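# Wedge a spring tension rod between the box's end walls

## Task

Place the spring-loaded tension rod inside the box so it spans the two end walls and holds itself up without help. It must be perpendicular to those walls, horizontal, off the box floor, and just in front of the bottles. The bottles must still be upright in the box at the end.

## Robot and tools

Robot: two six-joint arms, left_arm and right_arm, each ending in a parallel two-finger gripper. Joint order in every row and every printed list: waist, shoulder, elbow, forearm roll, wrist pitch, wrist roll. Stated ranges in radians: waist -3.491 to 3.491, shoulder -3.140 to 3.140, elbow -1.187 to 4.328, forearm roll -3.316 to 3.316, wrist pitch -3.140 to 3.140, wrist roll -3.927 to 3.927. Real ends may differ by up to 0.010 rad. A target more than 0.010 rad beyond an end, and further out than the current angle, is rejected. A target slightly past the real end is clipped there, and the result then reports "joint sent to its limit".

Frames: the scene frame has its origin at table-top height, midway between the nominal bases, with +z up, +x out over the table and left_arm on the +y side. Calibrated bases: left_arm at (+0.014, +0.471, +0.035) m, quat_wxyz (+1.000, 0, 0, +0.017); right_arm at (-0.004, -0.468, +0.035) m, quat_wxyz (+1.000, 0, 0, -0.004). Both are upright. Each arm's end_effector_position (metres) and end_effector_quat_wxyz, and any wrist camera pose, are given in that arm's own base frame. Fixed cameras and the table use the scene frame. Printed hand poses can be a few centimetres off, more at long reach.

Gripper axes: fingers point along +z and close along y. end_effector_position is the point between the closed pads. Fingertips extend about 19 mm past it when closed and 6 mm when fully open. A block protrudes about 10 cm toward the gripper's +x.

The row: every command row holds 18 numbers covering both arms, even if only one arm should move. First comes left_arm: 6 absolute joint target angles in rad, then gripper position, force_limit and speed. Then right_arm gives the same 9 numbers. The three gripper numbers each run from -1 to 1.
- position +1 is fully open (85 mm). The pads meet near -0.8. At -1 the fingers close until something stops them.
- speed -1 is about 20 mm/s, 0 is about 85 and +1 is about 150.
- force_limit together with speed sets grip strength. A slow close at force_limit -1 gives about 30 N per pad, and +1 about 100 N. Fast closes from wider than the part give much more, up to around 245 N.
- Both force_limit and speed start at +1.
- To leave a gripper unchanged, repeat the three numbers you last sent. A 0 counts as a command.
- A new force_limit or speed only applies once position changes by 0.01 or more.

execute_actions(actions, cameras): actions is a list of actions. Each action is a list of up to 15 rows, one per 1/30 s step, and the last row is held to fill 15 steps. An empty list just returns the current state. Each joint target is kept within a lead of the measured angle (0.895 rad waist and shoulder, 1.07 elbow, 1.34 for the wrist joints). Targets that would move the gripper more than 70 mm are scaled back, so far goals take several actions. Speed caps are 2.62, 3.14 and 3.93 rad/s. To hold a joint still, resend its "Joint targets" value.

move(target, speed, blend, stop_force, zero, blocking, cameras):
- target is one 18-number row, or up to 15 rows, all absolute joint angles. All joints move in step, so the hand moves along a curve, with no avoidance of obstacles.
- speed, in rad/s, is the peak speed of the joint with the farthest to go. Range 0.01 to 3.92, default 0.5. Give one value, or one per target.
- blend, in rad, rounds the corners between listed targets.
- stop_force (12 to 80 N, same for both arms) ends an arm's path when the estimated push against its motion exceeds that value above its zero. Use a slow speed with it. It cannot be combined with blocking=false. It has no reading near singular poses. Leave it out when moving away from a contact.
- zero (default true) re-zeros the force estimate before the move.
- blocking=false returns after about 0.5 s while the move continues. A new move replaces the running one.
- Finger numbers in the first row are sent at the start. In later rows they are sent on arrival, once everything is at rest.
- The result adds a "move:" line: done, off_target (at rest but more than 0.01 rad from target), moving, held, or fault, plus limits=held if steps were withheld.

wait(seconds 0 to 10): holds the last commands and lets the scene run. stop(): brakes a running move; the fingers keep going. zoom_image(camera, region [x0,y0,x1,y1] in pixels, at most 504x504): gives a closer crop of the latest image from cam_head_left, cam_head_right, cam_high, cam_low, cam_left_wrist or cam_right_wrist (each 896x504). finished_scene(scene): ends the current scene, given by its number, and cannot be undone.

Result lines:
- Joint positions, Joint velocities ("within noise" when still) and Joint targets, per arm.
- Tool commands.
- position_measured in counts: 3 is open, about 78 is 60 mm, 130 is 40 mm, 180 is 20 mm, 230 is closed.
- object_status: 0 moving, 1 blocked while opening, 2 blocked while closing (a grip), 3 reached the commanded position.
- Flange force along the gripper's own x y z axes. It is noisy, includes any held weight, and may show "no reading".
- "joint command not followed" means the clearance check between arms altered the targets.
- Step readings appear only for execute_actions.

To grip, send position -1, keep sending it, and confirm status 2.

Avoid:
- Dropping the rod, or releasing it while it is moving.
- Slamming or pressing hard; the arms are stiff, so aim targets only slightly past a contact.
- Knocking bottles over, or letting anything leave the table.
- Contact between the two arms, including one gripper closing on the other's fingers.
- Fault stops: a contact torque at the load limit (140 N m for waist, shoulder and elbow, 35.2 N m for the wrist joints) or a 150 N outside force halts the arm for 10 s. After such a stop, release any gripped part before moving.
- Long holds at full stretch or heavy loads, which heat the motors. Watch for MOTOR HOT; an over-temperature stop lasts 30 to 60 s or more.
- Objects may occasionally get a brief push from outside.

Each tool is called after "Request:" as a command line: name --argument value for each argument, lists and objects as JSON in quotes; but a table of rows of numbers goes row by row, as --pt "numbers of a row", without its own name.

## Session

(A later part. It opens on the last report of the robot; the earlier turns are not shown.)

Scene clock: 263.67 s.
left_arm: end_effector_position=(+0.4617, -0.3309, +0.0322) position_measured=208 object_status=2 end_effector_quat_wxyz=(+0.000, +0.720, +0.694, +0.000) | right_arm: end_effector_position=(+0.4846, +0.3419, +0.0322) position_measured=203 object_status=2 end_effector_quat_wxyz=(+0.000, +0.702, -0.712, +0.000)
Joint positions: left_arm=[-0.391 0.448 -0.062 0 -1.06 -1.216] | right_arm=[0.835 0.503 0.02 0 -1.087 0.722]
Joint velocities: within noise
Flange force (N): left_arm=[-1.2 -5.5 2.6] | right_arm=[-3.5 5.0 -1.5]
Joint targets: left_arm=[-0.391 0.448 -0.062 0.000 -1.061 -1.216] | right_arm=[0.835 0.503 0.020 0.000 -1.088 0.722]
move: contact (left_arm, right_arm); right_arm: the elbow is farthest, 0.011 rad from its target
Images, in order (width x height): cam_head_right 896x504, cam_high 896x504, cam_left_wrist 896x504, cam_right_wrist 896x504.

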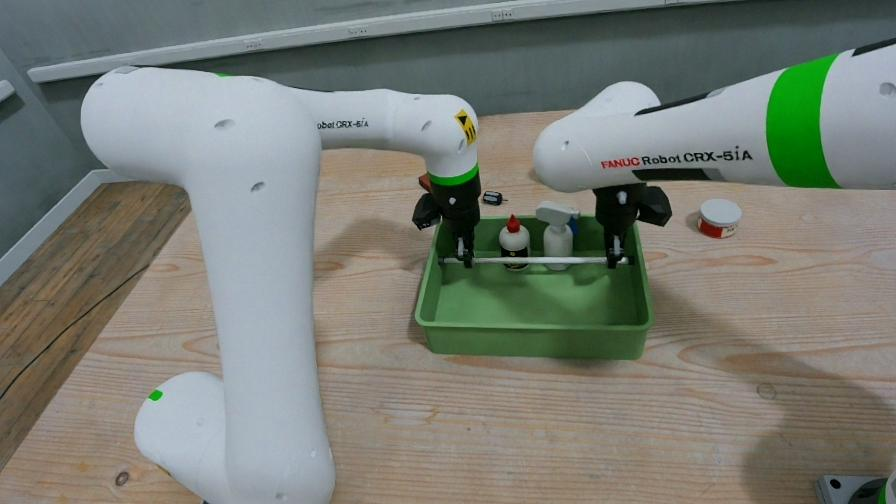

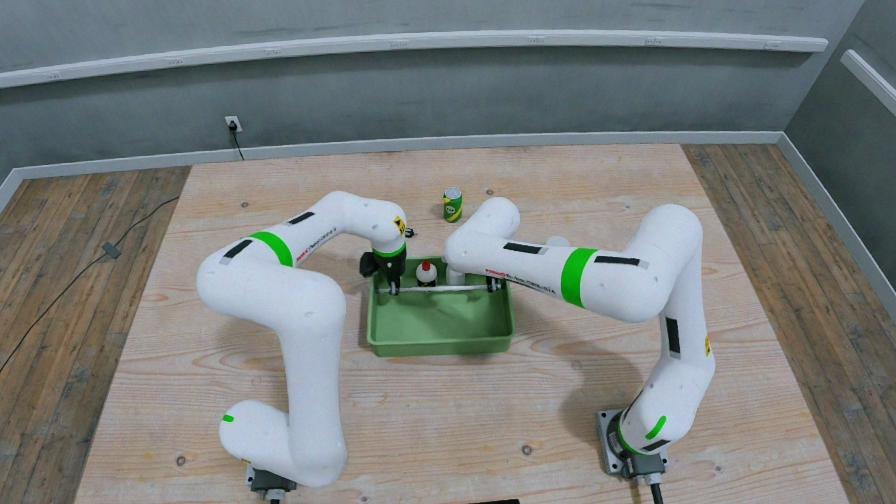

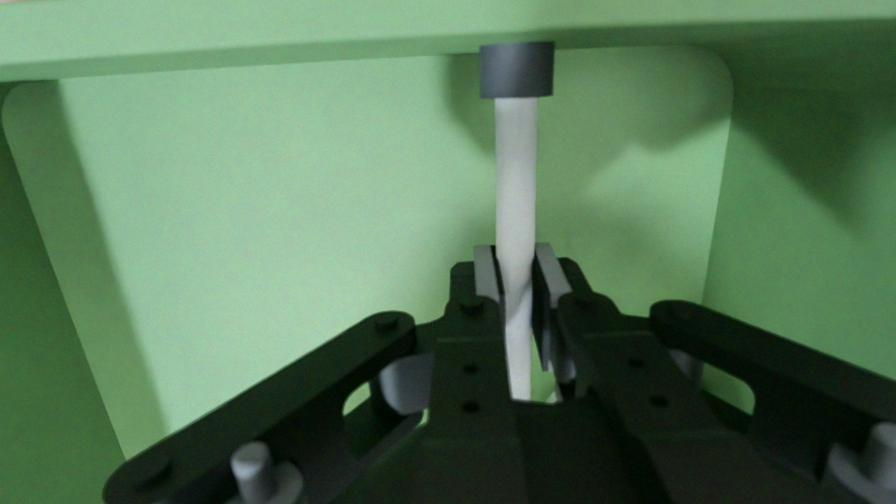

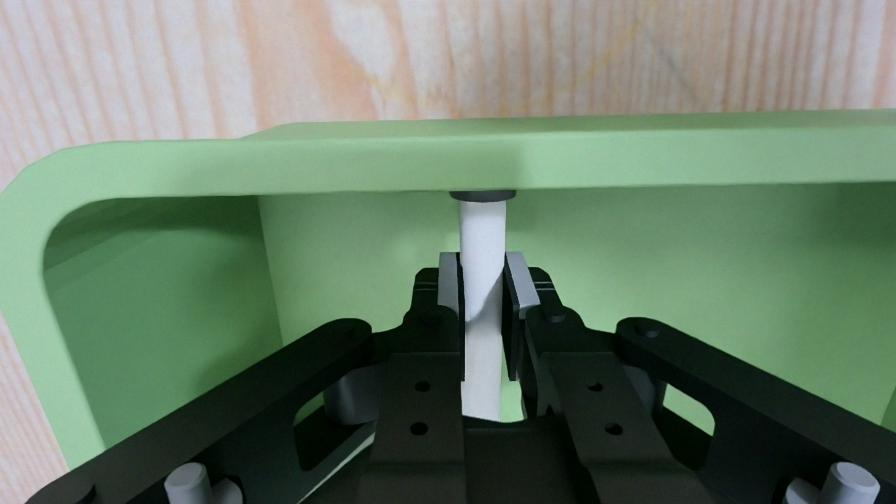

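Request:
move --target '[-0.391,0.448,-0.062,0,-1.061,-1.216,-0.98,0.5,-1,0.835,0.503,0.020,0,-1.088,0.722,-0.3,0.3,-1]' --speed 0.03 --cameras '["cam_head_right","cam_high","cam_left_wrist","cam_right_wrist"]'

Request:
zoom_image --camera "cam_head_right" --region '[405, 180, 665, 340]'

Scene clock: 266.43 s.
left_arm: end_effector_position=(+0.4615, -0.3309, +0.0322) position_measured=208 object_status=2 end_effector_quat_wxyz=(+0.000, +0.720, +0.694, +0.000) | right_arm: end_effector_position=(+0.4846, +0.3415, +0.0321) position_measured=167 object_status=0 end_effector_quat_wxyz=(+0.000, +0.702, -0.712, +0.000)
Joint positions: left_arm=[-0.391 0.448 -0.062 0 -1.061 -1.216] | right_arm=[0.835 0.503 0.02 0 -1.088 0.722]
Joint velocities: within noise
Flange force (N): left_arm=[4.7 -5.1 2.4] | right_arm=[3.3 6.4 -1.1]
Joint targets: left_arm=[-0.391 0.448 -0.062 0.000 -1.061 -1.216] | right_arm=[0.835 0.503 0.020 0.000 -1.088 0.722]
move: done
Images, in order (width x height): cam_head_right 896x504, cam_high 896x504, cam_left_wrist 896x504, cam_right_wrist 896x504.

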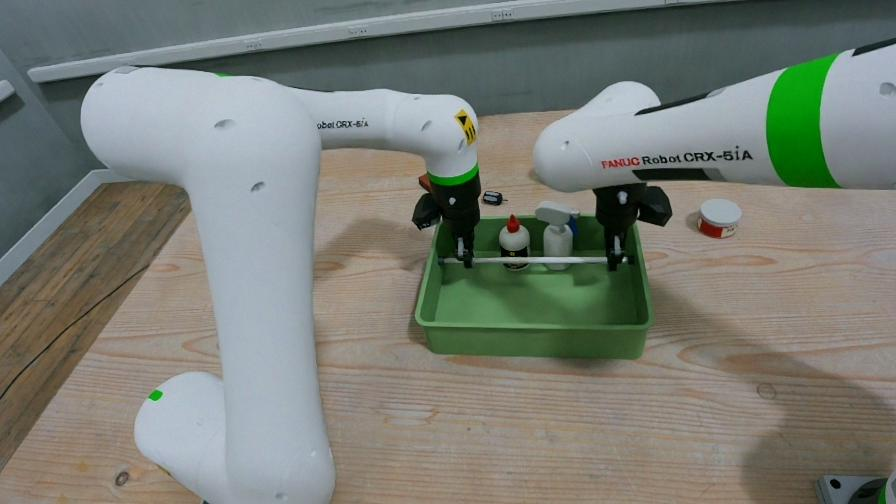

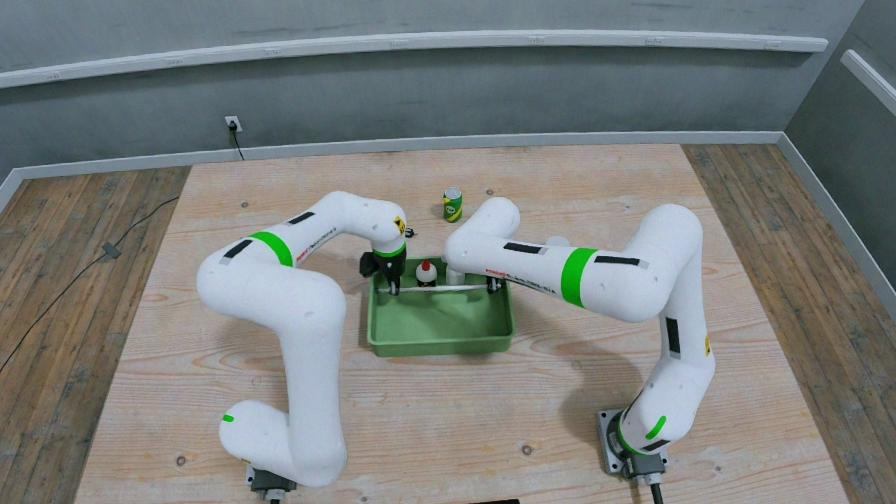

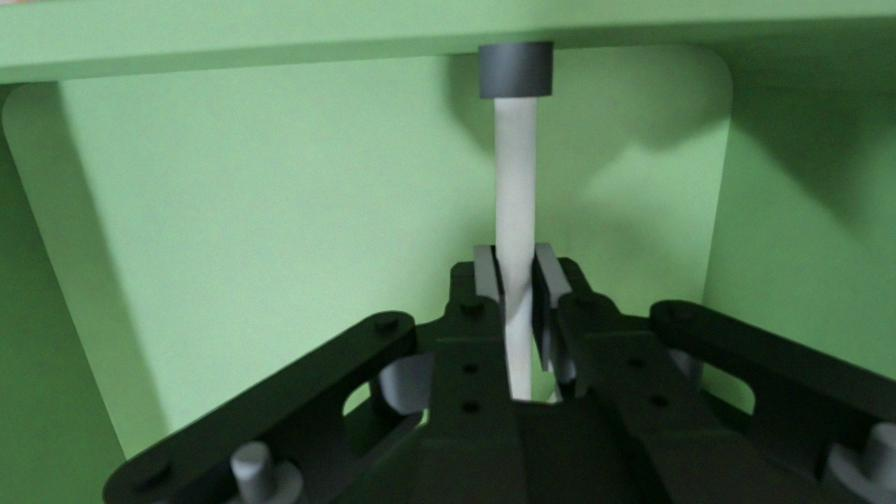

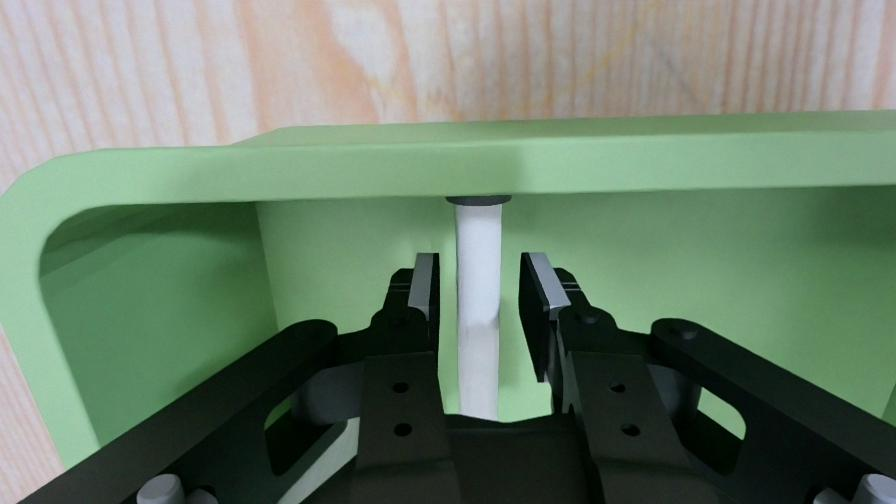

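Scaled by 1.938 from the camera's 896x504 image, which has a finer 1280x720 frame.

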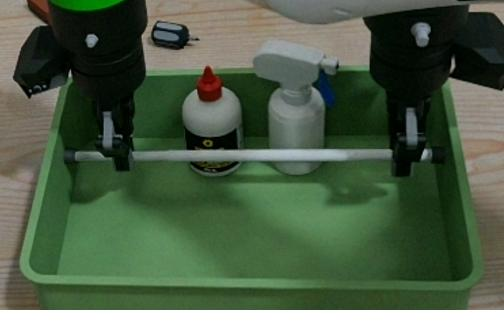

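Request:
move --target '[-0.391,0.448,-0.062,0,-1.061,-1.216,-0.3,0.5,-1,0.835,0.503,0.020,0,-1.088,0.722,-0.3,0.3,-1]' --speed 0.03 --cameras '["cam_head_right","cam_high","cam_left_wrist","cam_right_wrist"]'

Request:
zoom_image --camera "cam_head_right" --region '[405, 180, 665, 340]'

Scene clock: 268.43 s.
left_arm: end_effector_position=(+0.4616, -0.3309, +0.0323) position_measured=167 object_status=0 end_effector_quat_wxyz=(+0.000, +0.720, +0.694, +0.000) | right_arm: end_effector_position=(+0.4846, +0.3415, +0.0321) position_measured=167 object_status=3 end_effector_quat_wxyz=(+0.000, +0.702, -0.712, +0.000)
Joint positions: left_arm=[-0.391 0.448 -0.062 0 -1.061 -1.216] | right_arm=[0.835 0.503 0.02 0 -1.088 0.722]
Joint velocities: within noise
Flange force (N): left_arm=[4.4 -5.2 -1.4] | right_arm=[3.0 5.8 -1.4]
Joint targets: left_arm=[-0.391 0.448 -0.062 0.000 -1.061 -1.216] | right_arm=[0.835 0.503 0.020 0.000 -1.088 0.722]
move: done
Images, in order (width x height): cam_head_right 896x504, cam_high 896x504, cam_left_wrist 896x504, cam_right_wrist 896x504.

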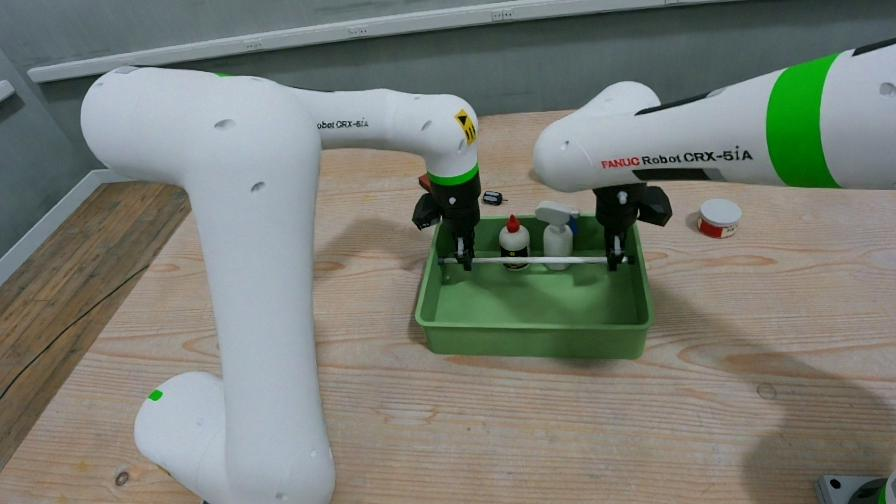

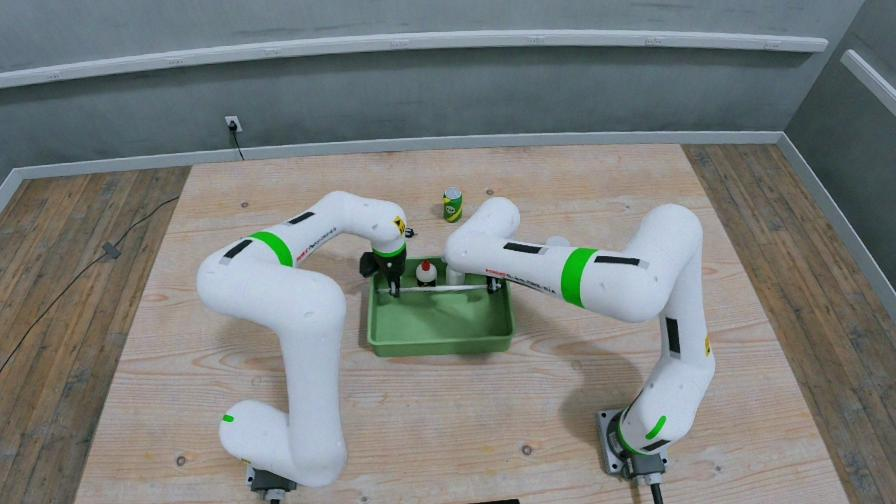

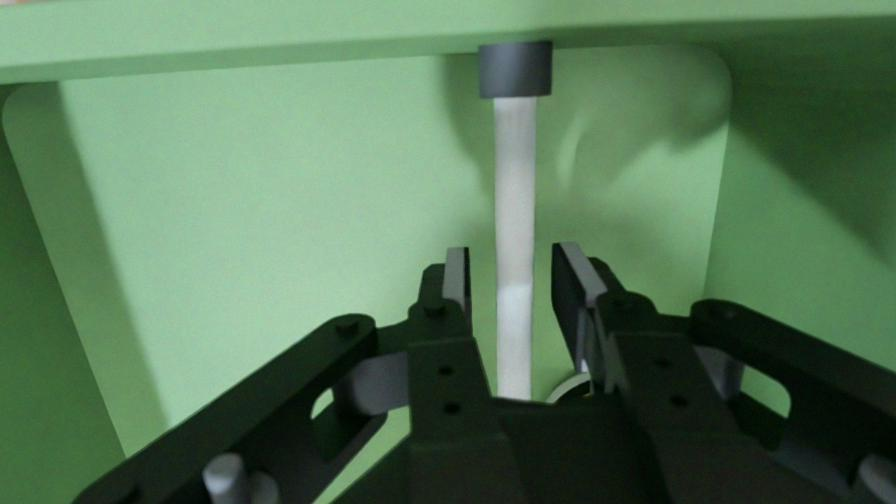

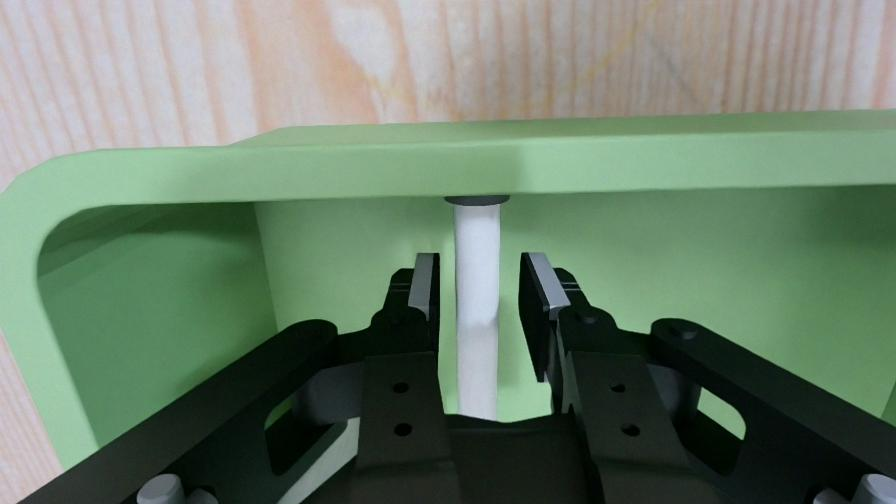

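Scaled by 1.938 from the camera's 896x504 image, which has a finer 1280x720 frame.

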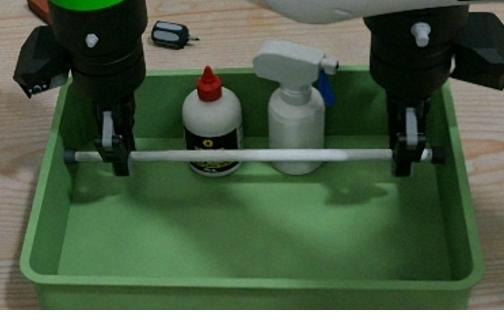

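Request:
move --pt "-0.391 0.4160 -0.0340 0 -1.1208 -1.216 -0.3 0.5 -1 0.835 0.4724 0.0479 0 -1.1463 0.722 -0.3 0.3 -1" --pt "-0.391 0.3773 0.0132 0 -1.2067 -1.216 -0.3 0.5 -1 0.835 0.4359 0.0953 0 -1.2302 0.722 -0.3 0.3 -1" --pt "-0.391 0.3291 0.1179 0 -1.3596 -1.216 -0.3 0.5 -1 0.835 0.3905 0.2009 0 -1.3812 0.722 -0.3 0.3 -1" --speed '[0.04,0.1,0.2]'

Request:
zoom_image --camera "cam_head_right" --region '[405, 180, 665, 340]'

Request:
zoom_image --camera "cam_high" --region '[355, 240, 525, 370]'

Scene clock: 275.83 s.
left_arm: end_effector_position=(+0.4617, -0.3309, +0.1705) position_measured=167 object_status=3 end_effector_quat_wxyz=(+0.000, +0.720, +0.694, +0.000) | right_arm: end_effector_position=(+0.4845, +0.3415, +0.1707) position_measured=167 object_status=3 end_effector_quat_wxyz=(+0.000, +0.702, -0.712, +0.000)
Joint positions: left_arm=[-0.391 0.329 0.118 0 -1.36 -1.216] | right_arm=[0.835 0.391 0.201 0 -1.381 0.722]
Joint velocities: within noise
Flange force (N): left_arm=[4.7 -5.4 0.6] | right_arm=[3.4 7.0 0.4]
Joint targets: left_arm=[-0.391 0.329 0.118 0.000 -1.360 -1.216] | right_arm=[0.835 0.391 0.201 0.000 -1.381 0.722]
move: done

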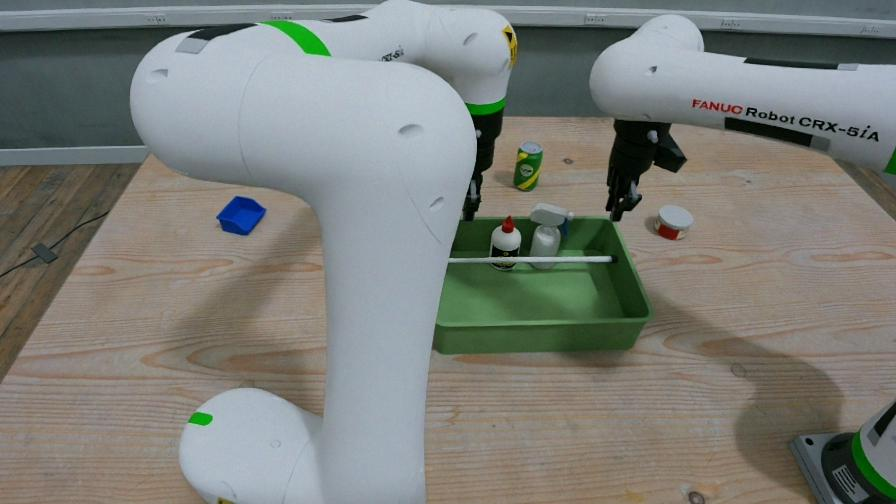

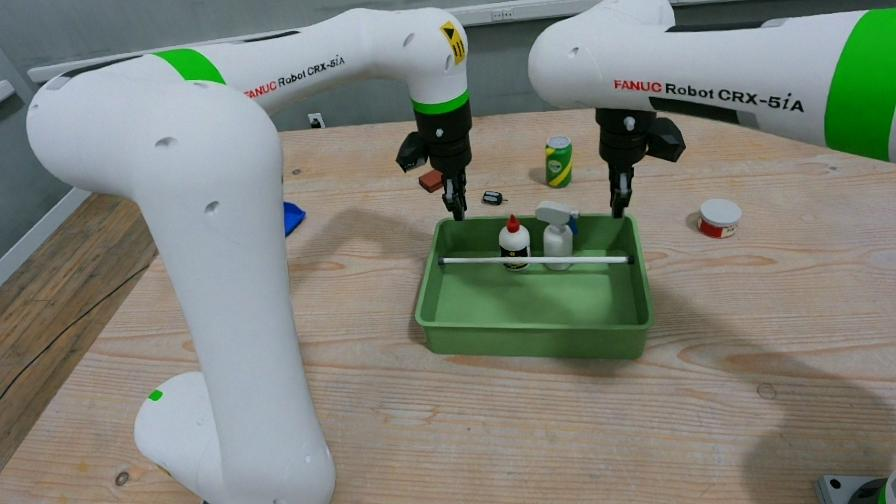

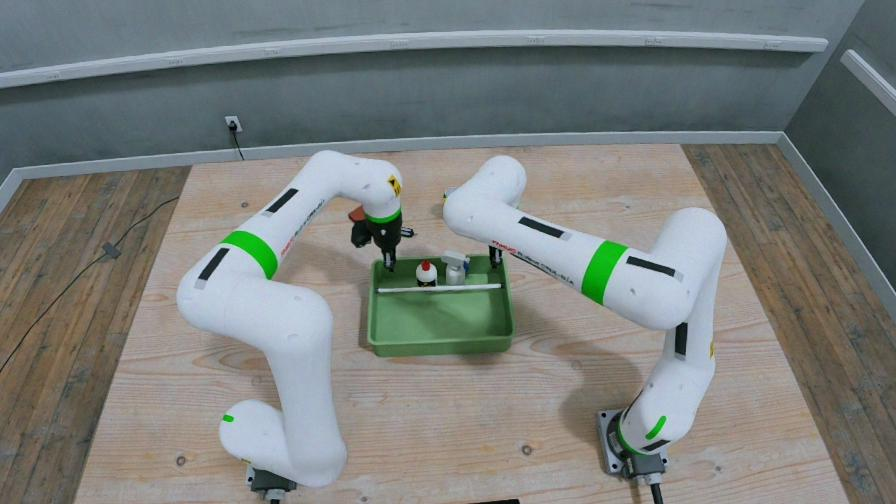

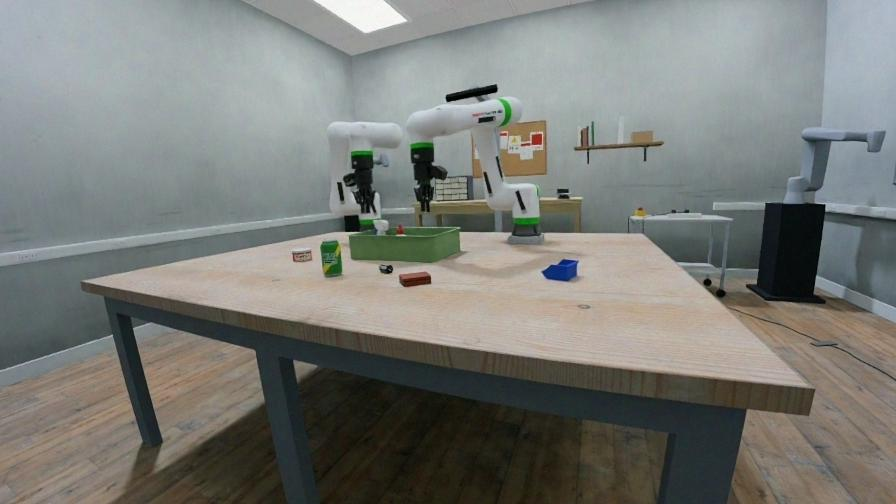

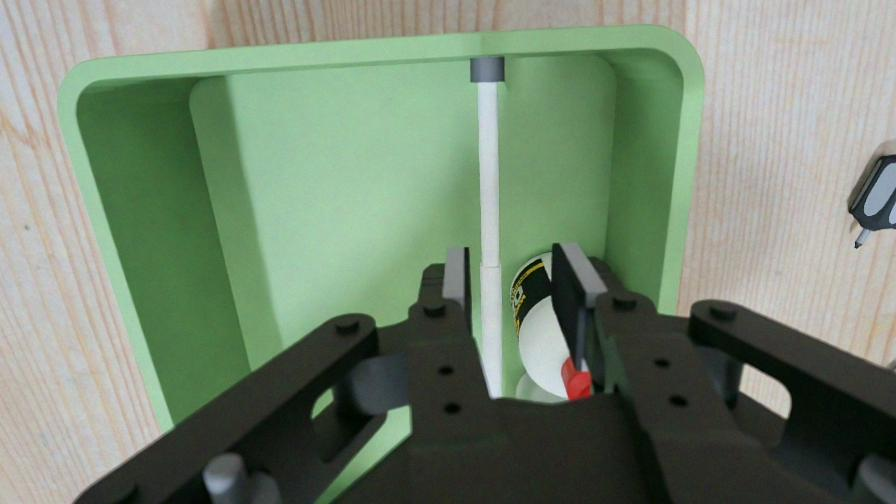

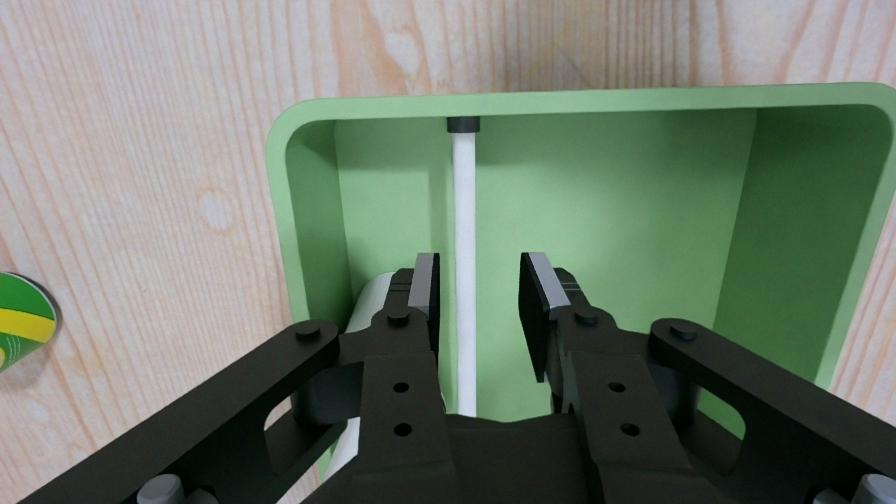

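Scaled by 1.938 from the camera's 896x504 image, which has a finer 1280x720 frame.

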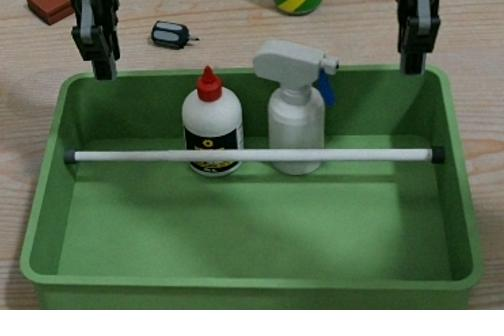

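Scaled by 2.965 from the camera's 896x504 image, which has a finer 1280x720 frame.

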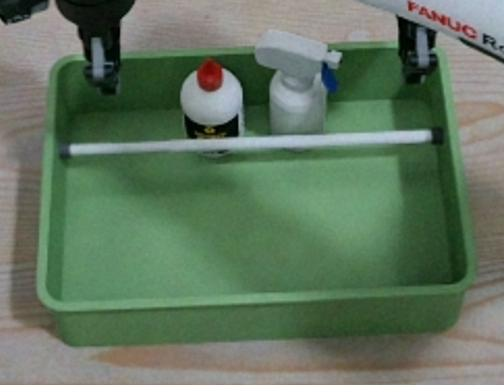

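Request:
finished_scene --scene 1

The scene is finished: the task was done.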